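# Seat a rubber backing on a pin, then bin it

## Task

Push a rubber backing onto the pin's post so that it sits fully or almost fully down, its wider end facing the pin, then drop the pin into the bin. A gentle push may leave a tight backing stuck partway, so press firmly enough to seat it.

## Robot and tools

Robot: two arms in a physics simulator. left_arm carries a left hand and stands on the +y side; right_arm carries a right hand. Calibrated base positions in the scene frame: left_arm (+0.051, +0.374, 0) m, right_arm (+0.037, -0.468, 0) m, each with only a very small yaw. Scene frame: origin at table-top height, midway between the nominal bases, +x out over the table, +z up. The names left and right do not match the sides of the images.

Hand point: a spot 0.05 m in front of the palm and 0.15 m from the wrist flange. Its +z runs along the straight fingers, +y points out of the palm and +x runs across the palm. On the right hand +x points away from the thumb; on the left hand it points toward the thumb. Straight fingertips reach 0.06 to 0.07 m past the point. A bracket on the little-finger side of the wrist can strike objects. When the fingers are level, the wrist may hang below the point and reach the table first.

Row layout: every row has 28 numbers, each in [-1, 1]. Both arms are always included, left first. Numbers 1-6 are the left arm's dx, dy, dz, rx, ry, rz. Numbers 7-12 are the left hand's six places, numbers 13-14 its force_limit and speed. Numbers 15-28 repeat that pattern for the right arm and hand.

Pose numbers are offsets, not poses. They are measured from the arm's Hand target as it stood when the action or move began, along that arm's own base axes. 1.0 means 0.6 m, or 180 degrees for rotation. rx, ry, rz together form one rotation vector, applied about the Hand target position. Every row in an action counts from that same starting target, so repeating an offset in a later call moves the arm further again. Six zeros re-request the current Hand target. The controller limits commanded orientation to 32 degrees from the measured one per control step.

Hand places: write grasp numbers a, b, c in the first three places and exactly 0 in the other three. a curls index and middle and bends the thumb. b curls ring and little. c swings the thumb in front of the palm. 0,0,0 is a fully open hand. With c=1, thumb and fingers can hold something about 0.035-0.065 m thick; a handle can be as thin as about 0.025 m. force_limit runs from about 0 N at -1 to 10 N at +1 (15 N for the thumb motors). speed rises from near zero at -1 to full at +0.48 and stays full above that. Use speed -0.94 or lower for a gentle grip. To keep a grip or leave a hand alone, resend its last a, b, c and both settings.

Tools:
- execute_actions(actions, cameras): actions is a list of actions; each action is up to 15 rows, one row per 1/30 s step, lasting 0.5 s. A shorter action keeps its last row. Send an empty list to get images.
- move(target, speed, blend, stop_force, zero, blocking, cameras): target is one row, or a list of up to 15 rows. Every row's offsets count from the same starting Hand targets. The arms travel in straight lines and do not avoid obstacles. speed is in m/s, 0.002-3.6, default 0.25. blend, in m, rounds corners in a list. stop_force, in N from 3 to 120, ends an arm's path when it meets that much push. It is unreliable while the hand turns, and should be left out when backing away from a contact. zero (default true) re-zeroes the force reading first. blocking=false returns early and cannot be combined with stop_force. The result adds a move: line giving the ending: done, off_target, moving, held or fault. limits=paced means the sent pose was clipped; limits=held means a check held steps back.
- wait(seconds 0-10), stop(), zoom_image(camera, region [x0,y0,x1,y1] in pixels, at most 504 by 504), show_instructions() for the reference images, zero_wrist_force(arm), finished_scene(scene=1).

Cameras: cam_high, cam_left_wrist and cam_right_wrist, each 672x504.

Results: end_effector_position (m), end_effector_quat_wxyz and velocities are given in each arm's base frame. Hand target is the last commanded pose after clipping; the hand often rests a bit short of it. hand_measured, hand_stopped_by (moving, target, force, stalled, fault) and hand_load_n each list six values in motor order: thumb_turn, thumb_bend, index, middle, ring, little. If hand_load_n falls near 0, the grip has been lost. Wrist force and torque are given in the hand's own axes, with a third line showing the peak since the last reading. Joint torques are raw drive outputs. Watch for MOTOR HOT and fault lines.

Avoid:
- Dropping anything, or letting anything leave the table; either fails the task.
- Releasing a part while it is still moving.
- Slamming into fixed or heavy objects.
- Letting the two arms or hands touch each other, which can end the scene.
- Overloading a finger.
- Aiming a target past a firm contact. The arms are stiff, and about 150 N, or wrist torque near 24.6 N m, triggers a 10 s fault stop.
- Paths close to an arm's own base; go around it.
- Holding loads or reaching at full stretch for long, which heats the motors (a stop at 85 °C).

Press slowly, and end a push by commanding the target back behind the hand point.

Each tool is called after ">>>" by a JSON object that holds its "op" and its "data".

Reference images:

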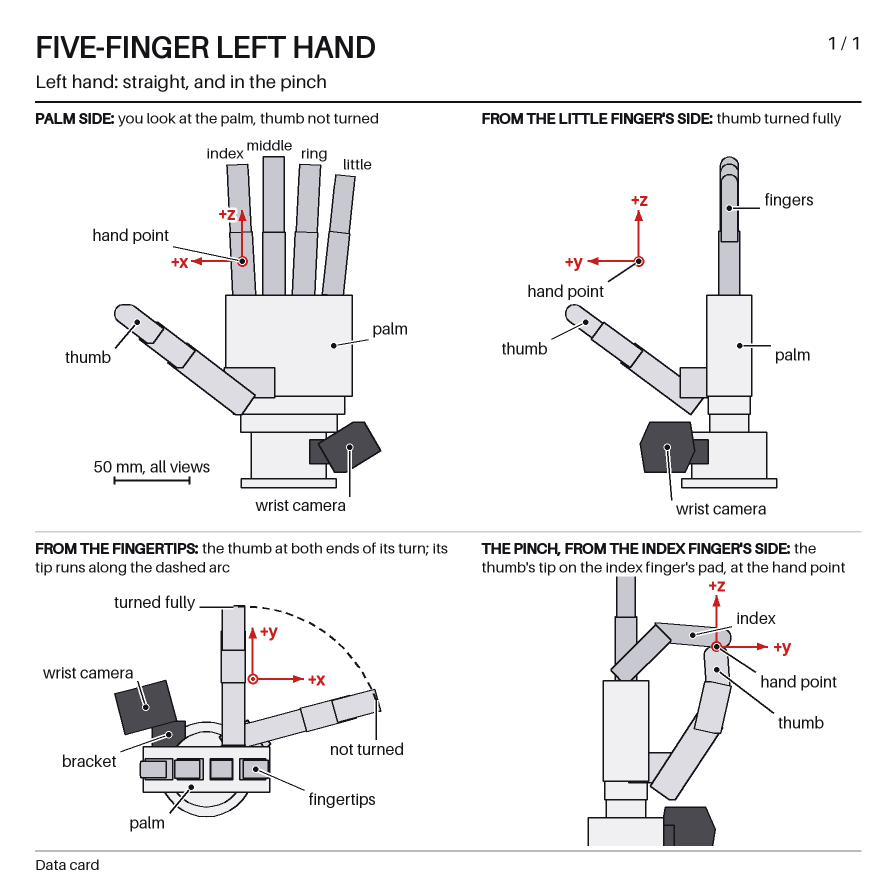

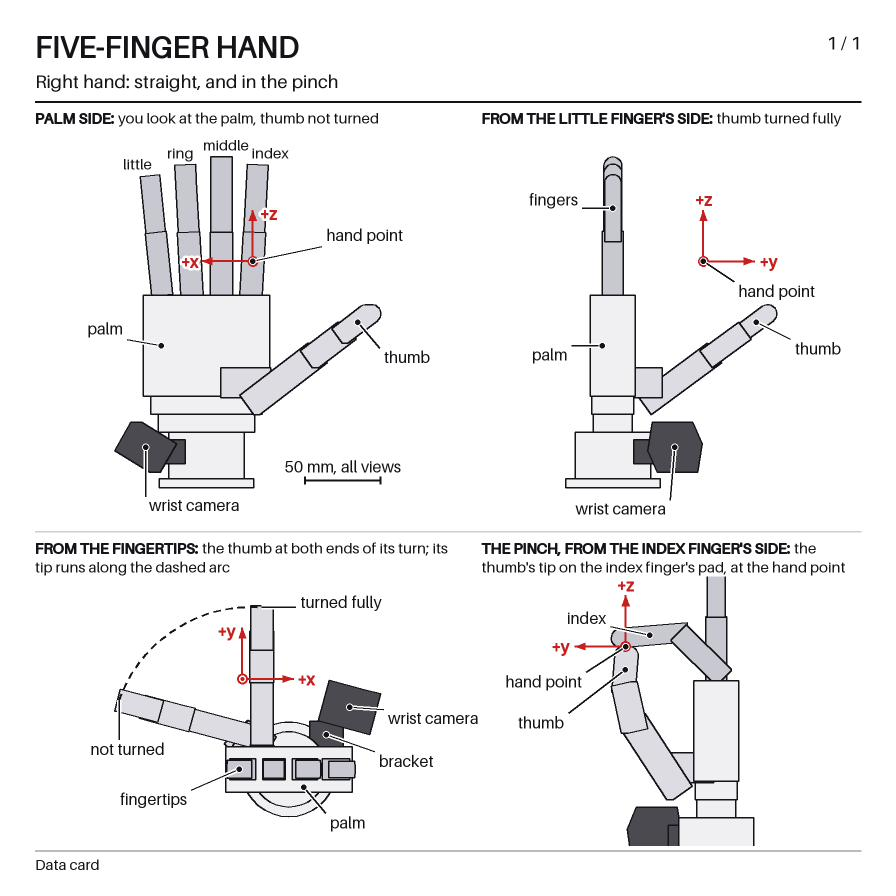

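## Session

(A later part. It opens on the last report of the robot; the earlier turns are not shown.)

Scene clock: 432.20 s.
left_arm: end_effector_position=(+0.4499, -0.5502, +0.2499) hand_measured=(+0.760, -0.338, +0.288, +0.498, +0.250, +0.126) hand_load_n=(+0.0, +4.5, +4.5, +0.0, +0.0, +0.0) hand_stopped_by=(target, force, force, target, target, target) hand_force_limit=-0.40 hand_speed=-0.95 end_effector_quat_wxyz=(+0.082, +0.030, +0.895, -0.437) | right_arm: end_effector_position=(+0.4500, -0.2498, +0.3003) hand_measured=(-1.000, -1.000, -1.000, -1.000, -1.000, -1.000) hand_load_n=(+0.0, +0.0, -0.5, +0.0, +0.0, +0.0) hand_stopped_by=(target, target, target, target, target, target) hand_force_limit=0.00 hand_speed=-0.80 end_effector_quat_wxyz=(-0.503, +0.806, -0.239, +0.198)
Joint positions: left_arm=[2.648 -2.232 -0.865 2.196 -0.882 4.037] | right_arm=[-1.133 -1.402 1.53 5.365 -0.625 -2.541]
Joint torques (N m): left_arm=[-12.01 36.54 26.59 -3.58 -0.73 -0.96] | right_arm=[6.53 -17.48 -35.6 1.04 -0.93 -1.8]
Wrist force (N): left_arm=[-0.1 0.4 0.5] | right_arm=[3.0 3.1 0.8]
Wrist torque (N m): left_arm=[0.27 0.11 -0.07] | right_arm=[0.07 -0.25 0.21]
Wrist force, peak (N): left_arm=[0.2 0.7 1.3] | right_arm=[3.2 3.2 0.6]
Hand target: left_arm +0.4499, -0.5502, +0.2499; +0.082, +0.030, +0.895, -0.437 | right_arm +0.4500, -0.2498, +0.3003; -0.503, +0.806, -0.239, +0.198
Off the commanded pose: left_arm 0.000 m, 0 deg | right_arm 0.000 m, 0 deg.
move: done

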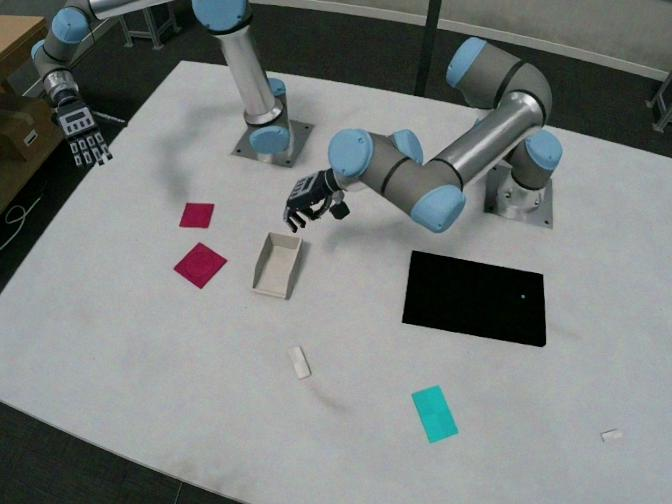

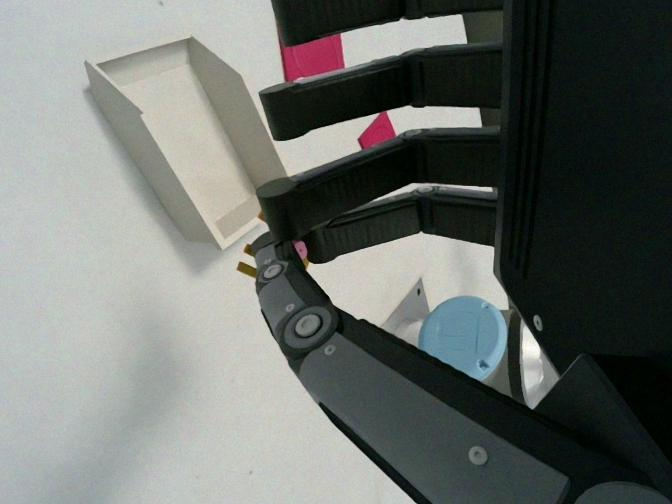

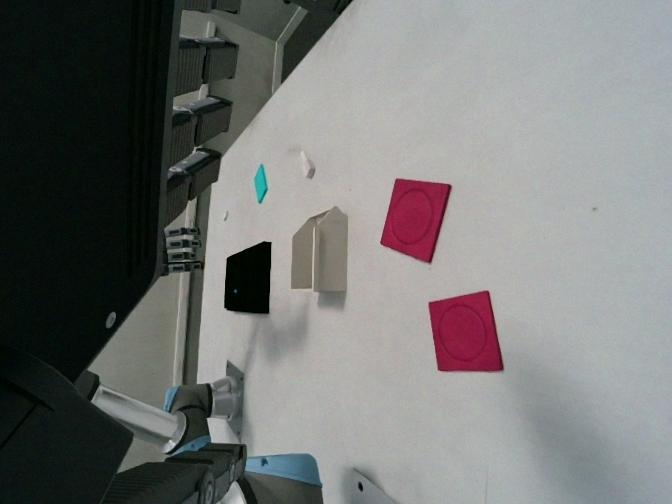

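>>> {"op": "zoom_image", "data": {"camera": "cam_left_wrist", "region": [70, 20, 310, 260]}}

>>> {"op": "zoom_image", "data": {"camera": "cam_right_wrist", "region": [270, 190, 370, 310]}}

>>> {"op": "zoom_image", "data": {"camera": "cam_high", "region": [240, 220, 320, 310]}}

Scaled by 2.100 from the camera's 672x504 image, which has a finer 960x720 frame.

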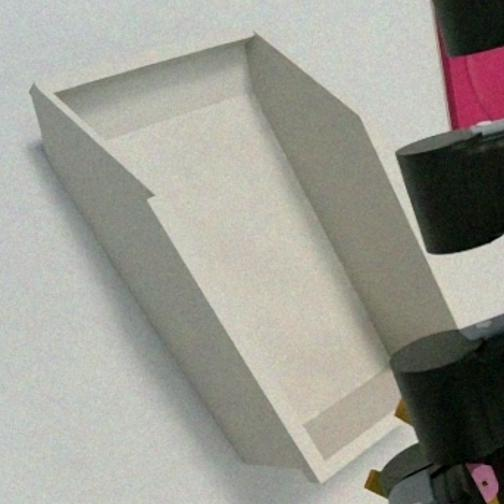

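Scaled by 4.200 from the camera's 672x504 image, which has a finer 960x720 frame.

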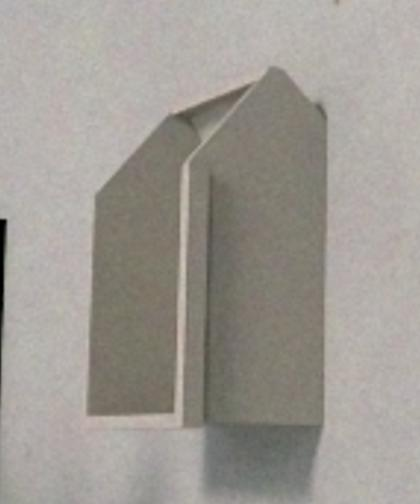

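Scaled by 5.600 from the camera's 672x504 image, which has a finer 960x720 frame.

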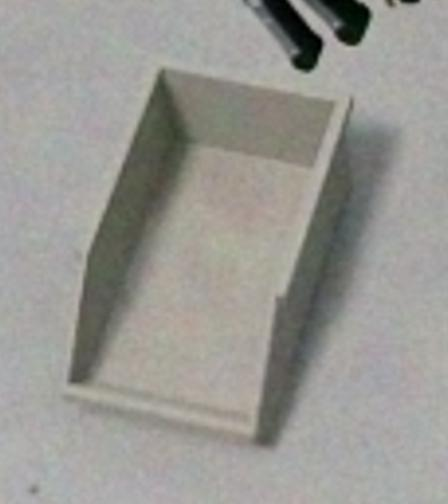

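>>> {"op": "move", "data": {"target": [[0.108,-0.1417,-0.18,0,0,0.5,0.74,0.6,0.88,0,0,0,-0.4,-0.95,0,0,0,0,0,0,0,0,0,0,0,0,0,-0.8],[0.108,-0.1417,-0.18,0,0,0.5,0.68,0,0.88,0,0,0,-0.5,-0.5,0,0,0,0,0,0,0,0,0,0,0,0,0,-0.8]], "speed": 0.25, "cameras": ["all"]}}

Scene clock: 460.10 s.
left_arm: end_effector_position=(+0.5142, -0.6342, +0.1415) hand_measured=(+0.760, -0.338, +0.288, +0.228, -0.898, -1.000) hand_load_n=(+0.0, +4.5, +4.5, +0.0, +0.0, +0.0) hand_stopped_by=(target, force, force, target, target, target) hand_force_limit=-0.50 hand_speed=-0.50 end_effector_quat_wxyz=(-0.362, +0.602, -0.653, +0.283) | right_arm: end_effector_position=(+0.4500, -0.2498, +0.3003) hand_measured=(-1.000, -1.000, -1.000, -1.000, -1.000, -1.000) hand_load_n=(+0.0, +0.0, -0.5, +0.0, +0.0, +0.0) hand_stopped_by=(target, target, target, target, target, target) hand_force_limit=0.00 hand_speed=-0.80 end_effector_quat_wxyz=(-0.503, +0.806, -0.239, +0.198)
Joint positions: left_arm=[2.262 -2.828 -0.035 1.972 -2.303 2.613] | right_arm=[-1.133 -1.402 1.53 5.365 -0.625 -2.542]
Joint torques (N m): left_arm=[11.89 49.85 25.4 -2.37 0.44 -1.68] | right_arm=[-0.89 -16.81 -34.79 1.34 -0.78 -1.67]
Wrist force (N): left_arm=[-0.1 0.0 0.5] | right_arm=[3.0 3.2 0.7]
Wrist torque (N m): left_arm=[0.18 0.01 0.01] | right_arm=[0.09 -0.25 0.21]
Wrist force, peak (N): left_arm=[0.4 1.0 0.9] | right_arm=[3.3 3.3 0.9]
Hand target: left_arm +0.5147, -0.6352, +0.1419; -0.367, +0.612, -0.654, +0.251 | right_arm +0.4500, -0.2498, +0.3003; -0.503, +0.806, -0.239, +0.198
Off the commanded pose: left_arm 0.001 m, 4 deg | right_arm 0.000 m, 0 deg.
elbow stopped short (left arm): the move would have taken joint 3 (elbow) straighter than the controller allows.
move: off_target (left_arm); target 2's new numbers were sent with left_arm's hand 0.001 m and 4 deg from that target

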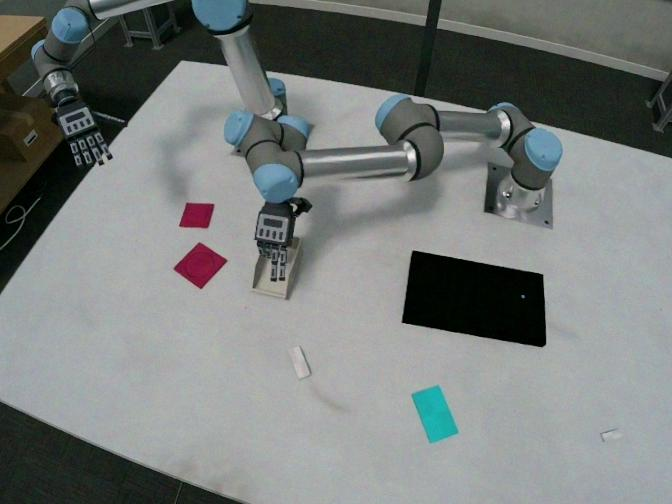

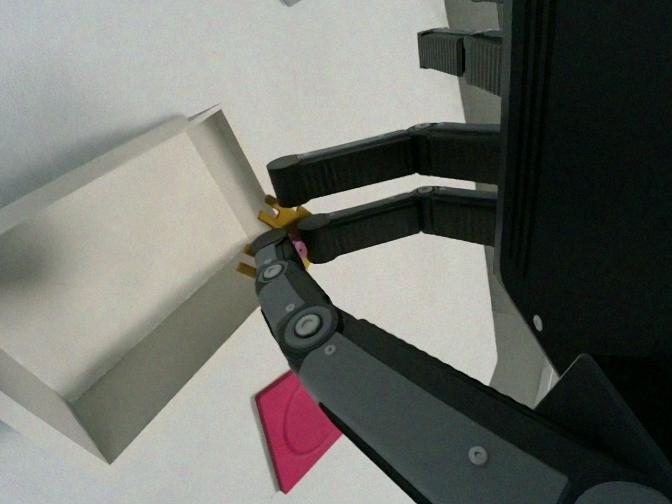

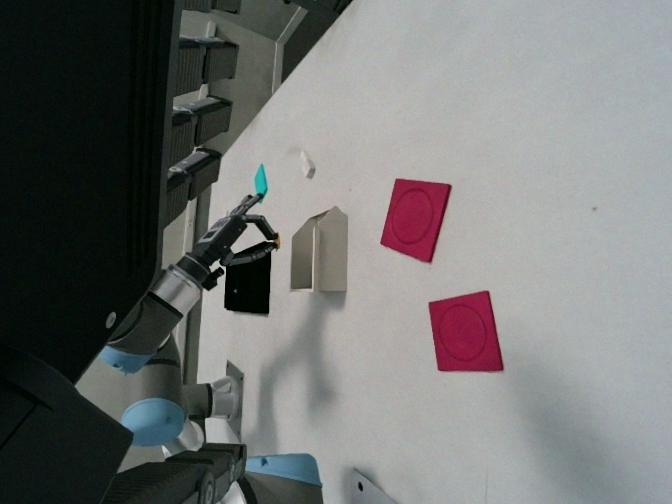

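>>> {"op": "move", "data": {"target": [0.0243,-0.006,-0.07,0,0,-0.1667,0.68,0,0.88,0,0,0,-0.5,-0.5,0,0,0,0,0,0,0,0,0,0,0,0,0,-0.8], "speed": 0.15, "cameras": ["all"]}}

Scene clock: 467.27 s.
left_arm: end_effector_position=(+0.5293, -0.6388, +0.0999) hand_measured=(+0.760, -0.338, +0.288, +0.228, -0.898, -1.000) hand_load_n=(-0.5, +4.5, +4.5, +0.0, +0.0, +0.0) hand_stopped_by=(target, force, force, target, target, target) hand_force_limit=-0.50 hand_speed=-0.50 end_effector_quat_wxyz=(+0.289, -0.422, +0.790, -0.337) | right_arm: end_effector_position=(+0.4500, -0.2498, +0.3003) hand_measured=(-1.000, -1.000, -1.000, -1.000, -1.000, -1.000) hand_load_n=(+0.0, +0.0, +0.0, +0.0, +0.0, +0.0) hand_stopped_by=(target, target, target, target, target, target) hand_force_limit=0.00 hand_speed=-0.80 end_effector_quat_wxyz=(-0.503, +0.806, -0.239, +0.198)
Joint positions: left_arm=[2.367 -2.515 -0.707 2.531 -1.888 3.108] | right_arm=[-1.133 -1.402 1.53 5.365 -0.625 -2.542]
Joint torques (N m): left_arm=[12.27 61.07 7.65 2.1 0.84 1.95] | right_arm=[-1.01 -17.19 -35.04 1.37 -0.82 -1.53]
Wrist force (N): left_arm=[0.8 -0.1 0.0] | right_arm=[3.3 3.0 0.8]
Wrist torque (N m): left_arm=[0.20 -0.18 -0.12] | right_arm=[0.05 -0.29 0.22]
Wrist force, peak (N): left_arm=[0.0 0.6 1.1] | right_arm=[3.3 3.3 0.7]
Hand target: left_arm +0.5293, -0.6388, +0.0999; +0.289, -0.422, +0.790, -0.337 | right_arm +0.4500, -0.2498, +0.3003; -0.503, +0.806, -0.239, +0.198
Off the commanded pose: left_arm 0.000 m, 0 deg | right_arm 0.000 m, 0 deg.
move: done

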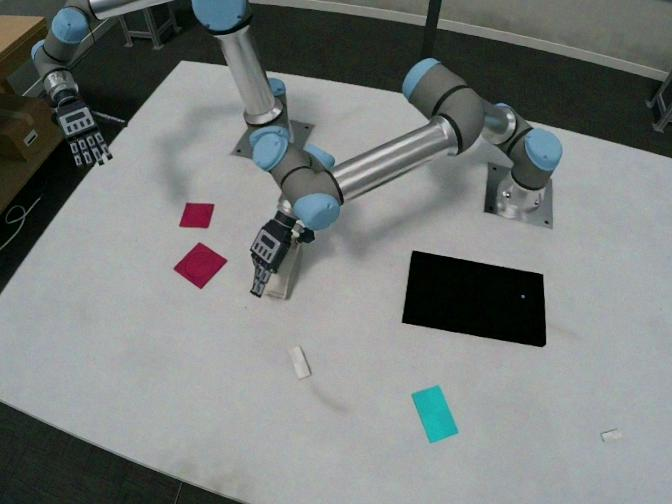

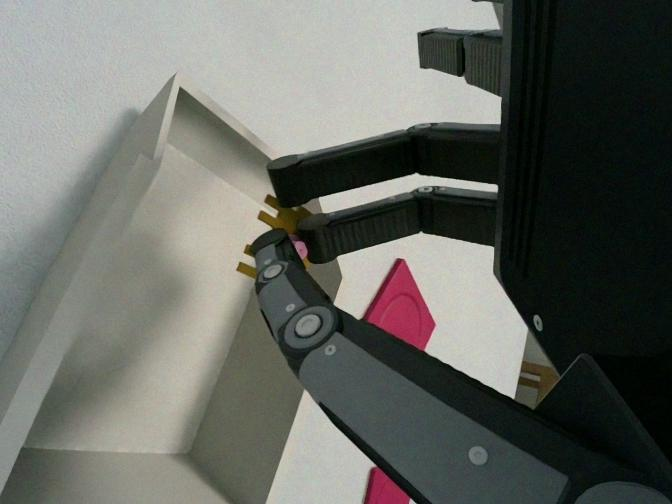

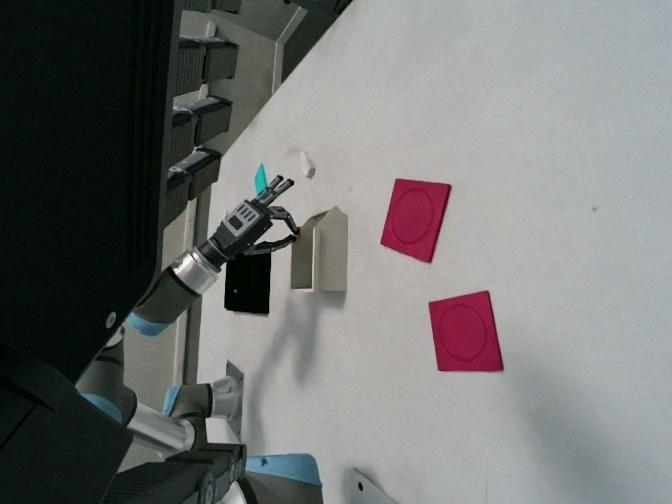

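>>> {"op": "move", "data": {"target": [[0,0,-0.1,0,0,0,0.68,0,0.88,0,0,0,-0.5,-0.5,0,0,0,0,0,0,0,0,0,0,0,0,0,-0.8],[0,0,-0.14,0,0,0,0.68,0,0.88,0,0,0,-0.5,-0.5,0,0,0,0,0,0,0,0,0,0,0,0,0,-0.8]], "speed": [0.05,0.01], "stop_force": 3.5, "cameras": ["all"]}}

Scene clock: 473.17 s.
left_arm: end_effector_position=(+0.5293, -0.6388, +0.0272) hand_measured=(+0.760, -0.338, +0.288, +0.228, -0.898, -1.000) hand_load_n=(+0.0, +4.5, +4.0, +0.0, +0.0, +0.0) hand_stopped_by=(target, force, force, target, target, target) hand_force_limit=-0.50 hand_speed=-0.50 end_effector_quat_wxyz=(+0.289, -0.422, +0.790, -0.337) | right_arm: end_effector_position=(+0.4500, -0.2498, +0.3003) hand_measured=(-1.000, -1.000, -1.000, -1.000, -1.000, -1.000) hand_load_n=(+0.0, +0.0, -0.5, +0.0, +0.0, +0.0) hand_stopped_by=(target, target, target, target, target, target) hand_force_limit=0.00 hand_speed=-0.80 end_effector_quat_wxyz=(-0.503, +0.806, -0.239, +0.198)
Joint positions: left_arm=[2.367 -2.553 -0.822 2.685 -1.888 3.108] | right_arm=[-1.133 -1.402 1.53 5.365 -0.625 -2.542]
Joint torques (N m): left_arm=[9.96 58.55 24.85 -2.99 1.08 1.76] | right_arm=[-0.85 -17.09 -35.33 1.41 -0.74 -1.58]
Wrist force (N): left_arm=[0.0 -2.1 -1.6] | right_arm=[3.1 2.8 0.9]
Wrist torque (N m): left_arm=[0.14 -0.10 -0.10] | right_arm=[0.02 -0.25 0.20]
Wrist force, peak (N): left_arm=[-1.2 -6.4 -5.4] | right_arm=[3.4 3.3 0.7]
Hand target: left_arm +0.5293, -0.6388, +0.0272; +0.289, -0.422, +0.790, -0.337 (not the last commanded pose) | right_arm +0.4500, -0.2498, +0.3003; -0.503, +0.806, -0.239, +0.198
Off the commanded pose: left_arm 0.011 m, 0 deg | right_arm 0.000 m, 0 deg.
move: contact (left_arm); path passed 1 of 2 targets

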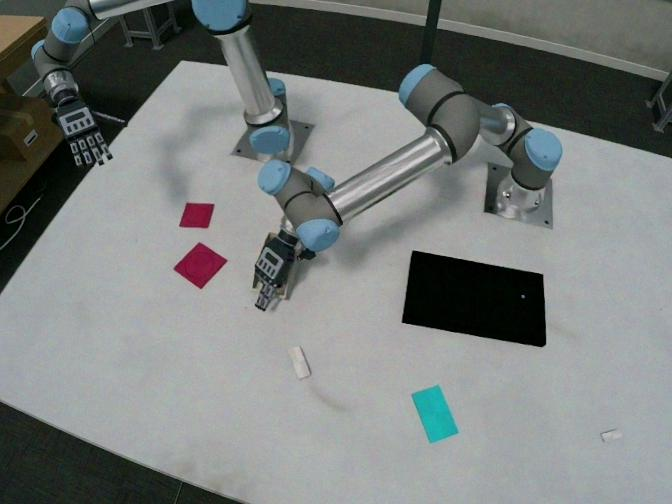

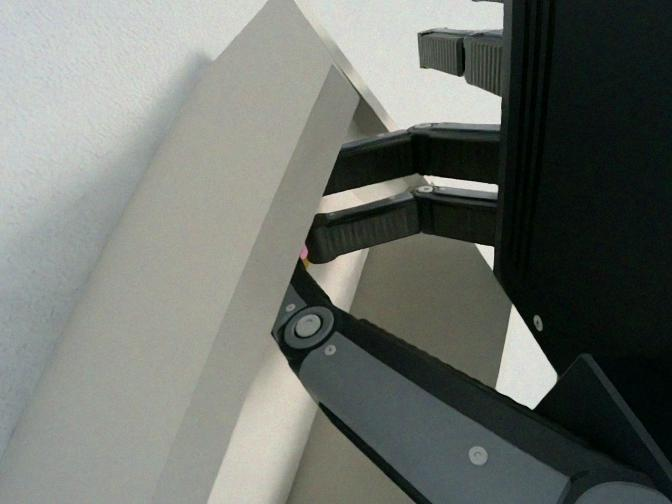

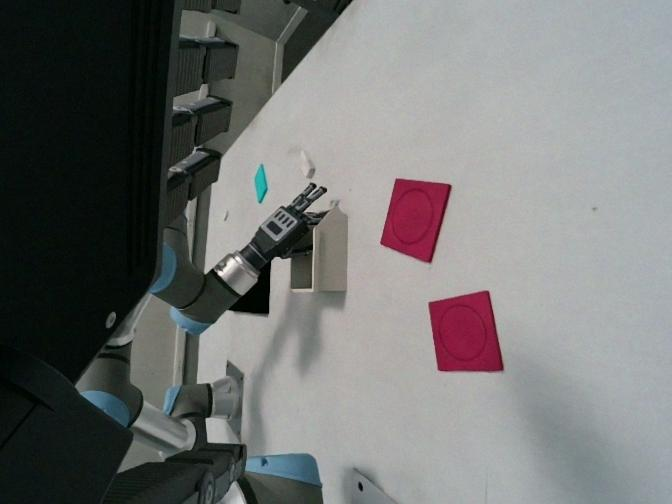

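>>> {"op": "zoom_image", "data": {"camera": "cam_left_wrist", "region": [240, 80, 440, 280]}}

>>> {"op": "zoom_image", "data": {"camera": "cam_high", "region": [230, 220, 330, 320]}}

>>> {"op": "zoom_image", "data": {"camera": "cam_right_wrist", "region": [240, 170, 370, 300]}}

Scaled by 2.520 from the camera's 672x504 image, which has a finer 960x720 frame.

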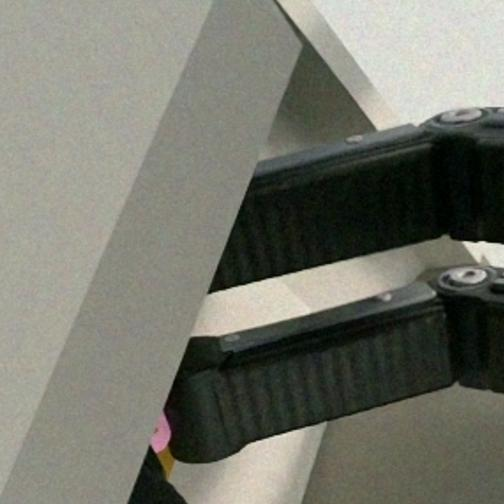

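Scaled by 5.040 from the camera's 672x504 image, which has a finer 960x720 frame.

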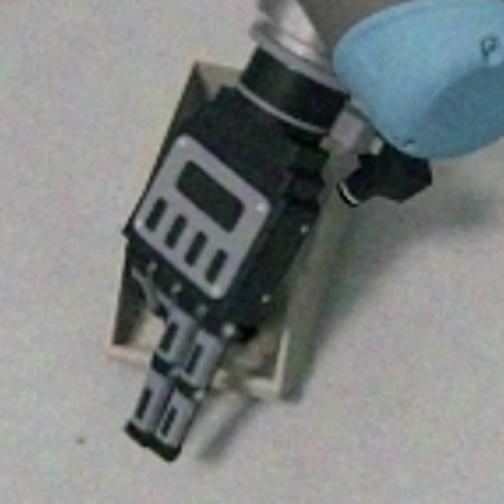

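Scaled by 3.877 from the camera's 672x504 image, which has a finer 960x720 frame.

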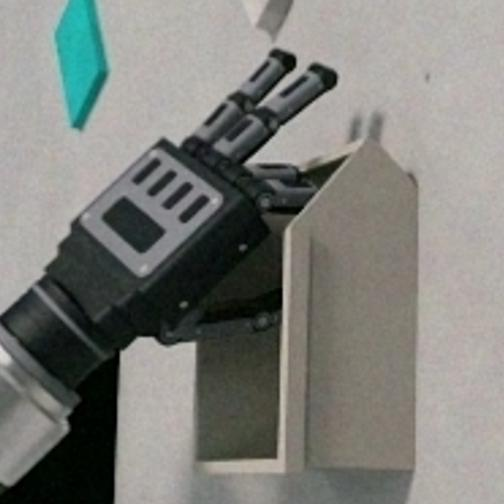

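>>> {"op": "move", "data": {"target": [[0,0,0.012,0,0,0,0.68,0,0.88,0,0,0,-0.5,-0.5,0,0,0,0,0,0,0,0,0,0,0,0,0,-0.8],[-0.02,-0.005,0.012,0,0,0,0.68,0,0.88,0,0,0,-0.5,-0.5,0,0,0,0,0,0,0,0,0,0,0,0,0,-0.8]], "speed": 0.05, "blend": [0.003,0]}}

>>> {"op": "move", "data": {"target": [0,0,-0.032,0,0,0,0.68,0,0.88,0,0,0,-0.5,-0.5,0,0,0,0,0,0,0,0,0,0,0,0,0,-0.8], "speed": 0.01, "stop_force": 3, "cameras": ["all"]}}

Scene clock: 481.17 s.
left_arm: end_effector_position=(+0.5175, -0.6417, +0.0344) hand_measured=(+0.760, -0.338, +0.288, +0.228, -0.898, -1.000) hand_load_n=(+0.0, +4.5, +4.5, +0.0, +0.0, +0.0) hand_stopped_by=(target, force, force, target, target, target) hand_force_limit=-0.50 hand_speed=-0.50 end_effector_quat_wxyz=(+0.289, -0.422, +0.790, -0.337) | right_arm: end_effector_position=(+0.4500, -0.2498, +0.3003) hand_measured=(-1.000, -1.000, -1.000, -1.000, -1.000, -1.000) hand_load_n=(-0.5, +0.0, +0.0, +0.0, +0.0, +0.0) hand_stopped_by=(target, target, target, target, target, target) hand_force_limit=0.00 hand_speed=-0.80 end_effector_quat_wxyz=(-0.503, +0.806, -0.239, +0.198)
Joint positions: left_arm=[2.352 -2.536 -0.837 2.679 -1.9 3.097] | right_arm=[-1.133 -1.402 1.53 5.365 -0.625 -2.542]
Joint torques (N m): left_arm=[-10.81 60.26 6.29 2.06 -2.11 -1.79] | right_arm=[-0.37 -17.17 -34.93 1.25 -0.69 -1.53]
Wrist force (N): left_arm=[0.0 -0.1 0.3] | right_arm=[3.1 2.9 0.8]
Wrist torque (N m): left_arm=[0.17 -0.05 0.01] | right_arm=[0.05 -0.25 0.21]
Wrist force, peak (N): left_arm=[-0.4 -2.8 -1.9] | right_arm=[3.3 3.1 0.7]
Hand target: left_arm +0.5173, -0.6418, +0.0344; +0.289, -0.422, +0.790, -0.337 | right_arm +0.4500, -0.2498, +0.3003; -0.503, +0.806, -0.239, +0.198
Off the commanded pose: left_arm 0.000 m, 0 deg | right_arm 0.000 m, 0 deg.
move: done

Scene clock: 483.20 s.
left_arm: end_effector_position=(+0.5173, -0.6418, +0.0271) hand_measured=(+0.760, -0.338, +0.288, +0.228, -0.898, -1.000) hand_load_n=(+0.0, +4.5, +4.0, +0.0, +0.0, +0.0) hand_stopped_by=(target, force, force, target, target, target) hand_force_limit=-0.50 hand_speed=-0.50 end_effector_quat_wxyz=(+0.289, -0.422, +0.790, -0.337) | right_arm: end_effector_position=(+0.4500, -0.2498, +0.3003) hand_measured=(-1.000, -1.000, -1.000, -1.000, -1.000, -1.000) hand_load_n=(-0.5, +0.0, -0.5, +0.0, +0.0, +0.0) hand_stopped_by=(target, target, target, target, target, target) hand_force_limit=0.00 hand_speed=-0.80 end_effector_quat_wxyz=(-0.503, +0.806, -0.239, +0.198)
Joint positions: left_arm=[2.351 -2.541 -0.846 2.693 -1.9 3.097] | right_arm=[-1.133 -1.402 1.53 5.365 -0.625 -2.542]
Joint torques (N m): left_arm=[-9.07 57.85 25.18 -3.01 -0.21 -1.32] | right_arm=[-0.96 -17.02 -34.94 1.43 -0.61 -1.56]
Wrist force (N): left_arm=[-0.4 -2.5 -2.1] | right_arm=[3.1 3.1 0.8]
Wrist torque (N m): left_arm=[0.11 -0.04 0.03] | right_arm=[0.07 -0.26 0.21]
Wrist force, peak (N): left_arm=[-1.1 -7.2 -5.3] | right_arm=[3.3 3.2 0.7]
Hand target: left_arm +0.5173, -0.6418, +0.0271; +0.289, -0.422, +0.790, -0.337 (not the last commanded pose) | right_arm +0.4500, -0.2498, +0.3003; -0.503, +0.806, -0.239, +0.198
Off the commanded pose: left_arm 0.012 m, 0 deg | right_arm 0.000 m, 0 deg.
move: contact (left_arm)

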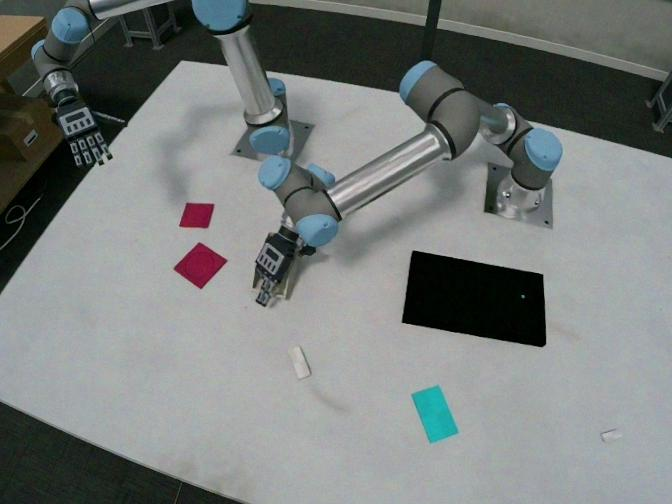

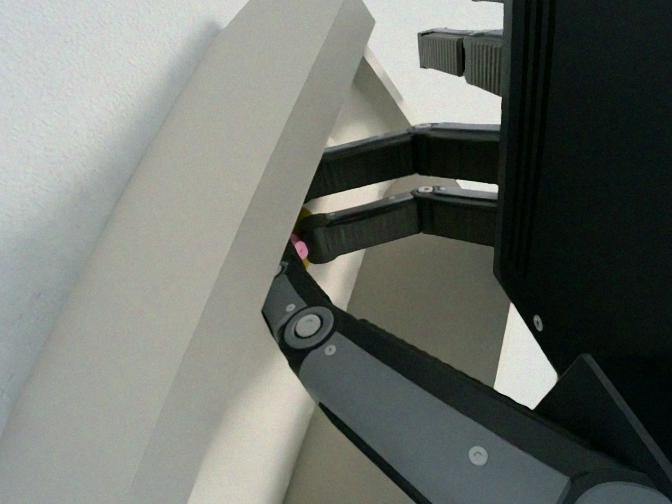

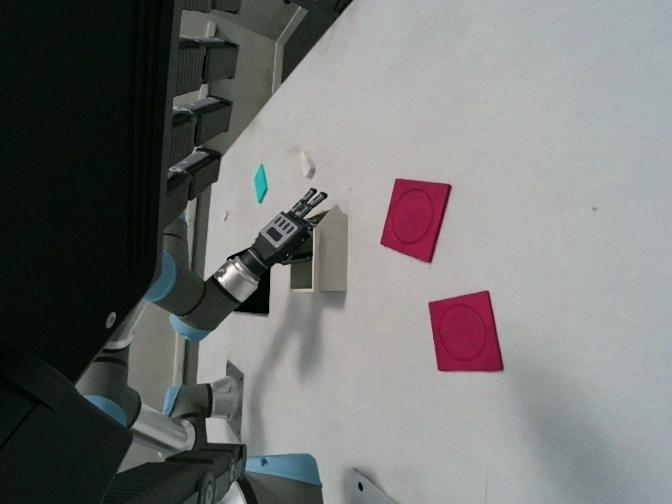

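>>> {"op": "move", "data": {"target": [[0,0,0.0333,0,0,0,0.42,0,0.88,0,0,0,-0.5,-0.8,0,0,0,0,0,0,0,0,0,0,0,0,0,-0.8],[0,0,0.14,0,0,0,0.42,0,0.88,0,0,0,-0.5,-0.8,0,0,0,0,0,0,0,0,0,0,0,0,0,-0.8]], "speed": [0.018,0.06], "cameras": ["all"]}}

Scene clock: 489.73 s.
left_arm: end_effector_position=(+0.5173, -0.6418, +0.1110) hand_measured=(+0.760, -0.378, -0.160, -0.292, -0.938, -1.000) hand_load_n=(+0.0, +0.0, +0.0, +0.0, +0.0, +0.0) hand_stopped_by=(target, target, target, target, target, target) hand_force_limit=-0.50 hand_speed=-0.80 end_effector_quat_wxyz=(+0.289, -0.422, +0.790, -0.337) end_effector_velocity=(+0.000, +0.000, +0.001) end_effector_angular_velocity=(+0.001, +0.001, +0.001) | right_arm: end_effector_position=(+0.4500, -0.2498, +0.3003) hand_measured=(-1.000, -1.000, -1.000, -1.000, -1.000, -1.000) hand_load_n=(+0.0, +0.0, -0.5, -0.5, +0.0, +0.0) hand_stopped_by=(target, target, target, target, target, target) hand_force_limit=0.00 hand_speed=-0.80 end_effector_quat_wxyz=(-0.503, +0.806, -0.239, +0.198)
Joint positions: left_arm=[2.351 -2.497 -0.713 2.516 -1.9 3.097] | right_arm=[-1.133 -1.402 1.53 5.365 -0.625 -2.542]
Joint velocities: left_arm=[0 0 0.003 -0.005 0 0] | right_arm=[within noise]
Joint torques (N m): left_arm=[7.34 54.72 27.17 -2.69 -1.34 -1.32] | right_arm=[-0.8 -17.07 -35.25 1.39 -0.49 -1.54]
Wrist force (N): left_arm=[0.1 0.0 -0.1] | right_arm=[3.4 3.2 0.9]
Wrist torque (N m): left_arm=[0.21 -0.08 -0.01] | right_arm=[0.08 -0.30 0.23]
Wrist force, peak (N): left_arm=[-1.2 -9.6 -9.7] | right_arm=[3.4 3.2 0.9]
Hand target: left_arm +0.5173, -0.6418, +0.1111; +0.289, -0.422, +0.790, -0.337 | right_arm +0.4500, -0.2498, +0.3003; -0.503, +0.806, -0.239, +0.198
Off the commanded pose: left_arm 0.000 m, 0 deg | right_arm 0.000 m, 0 deg.
move: done

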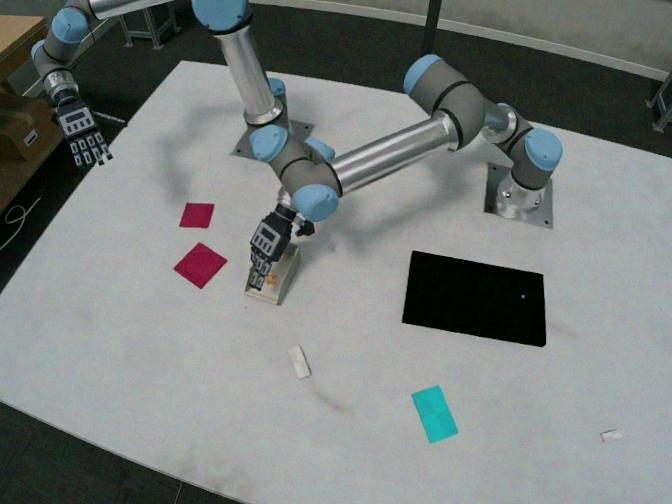

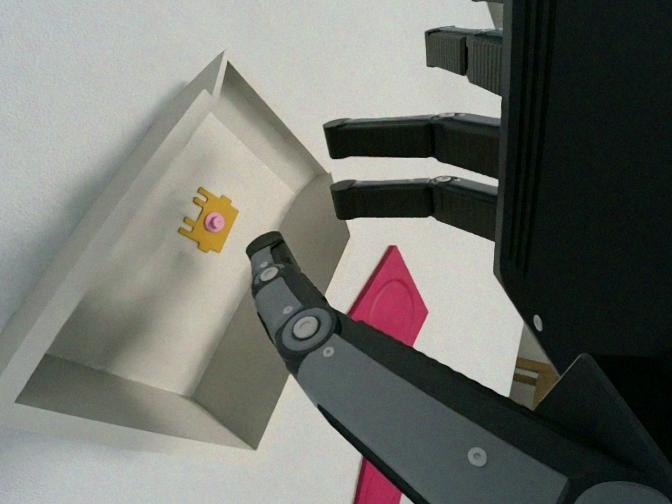

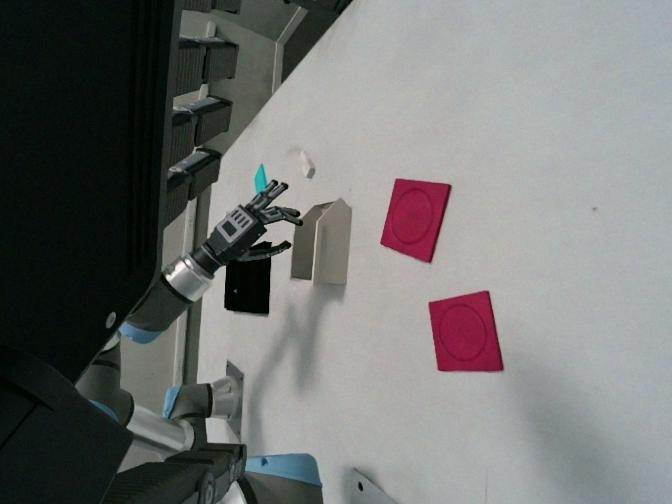

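>>> {"op": "zoom_image", "data": {"camera": "cam_left_wrist", "region": [175, 180, 245, 250]}}

>>> {"op": "zoom_image", "data": {"camera": "cam_high", "region": [230, 220, 320, 310]}}

Scaled by 7.200 from the camera's 672x504 image, which has a finer 960x720 frame.

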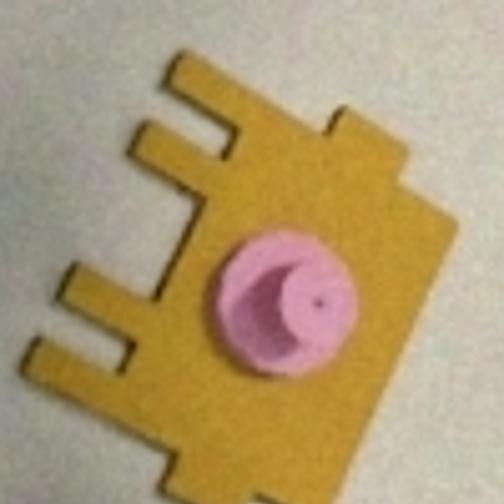

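Scaled by 5.600 from the camera's 672x504 image, which has a finer 960x720 frame.

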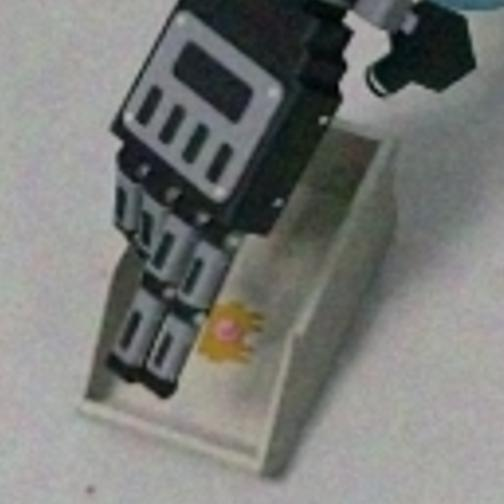

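>>> {"op": "finished_scene", "data": {}}

The scene is finished: the task was done.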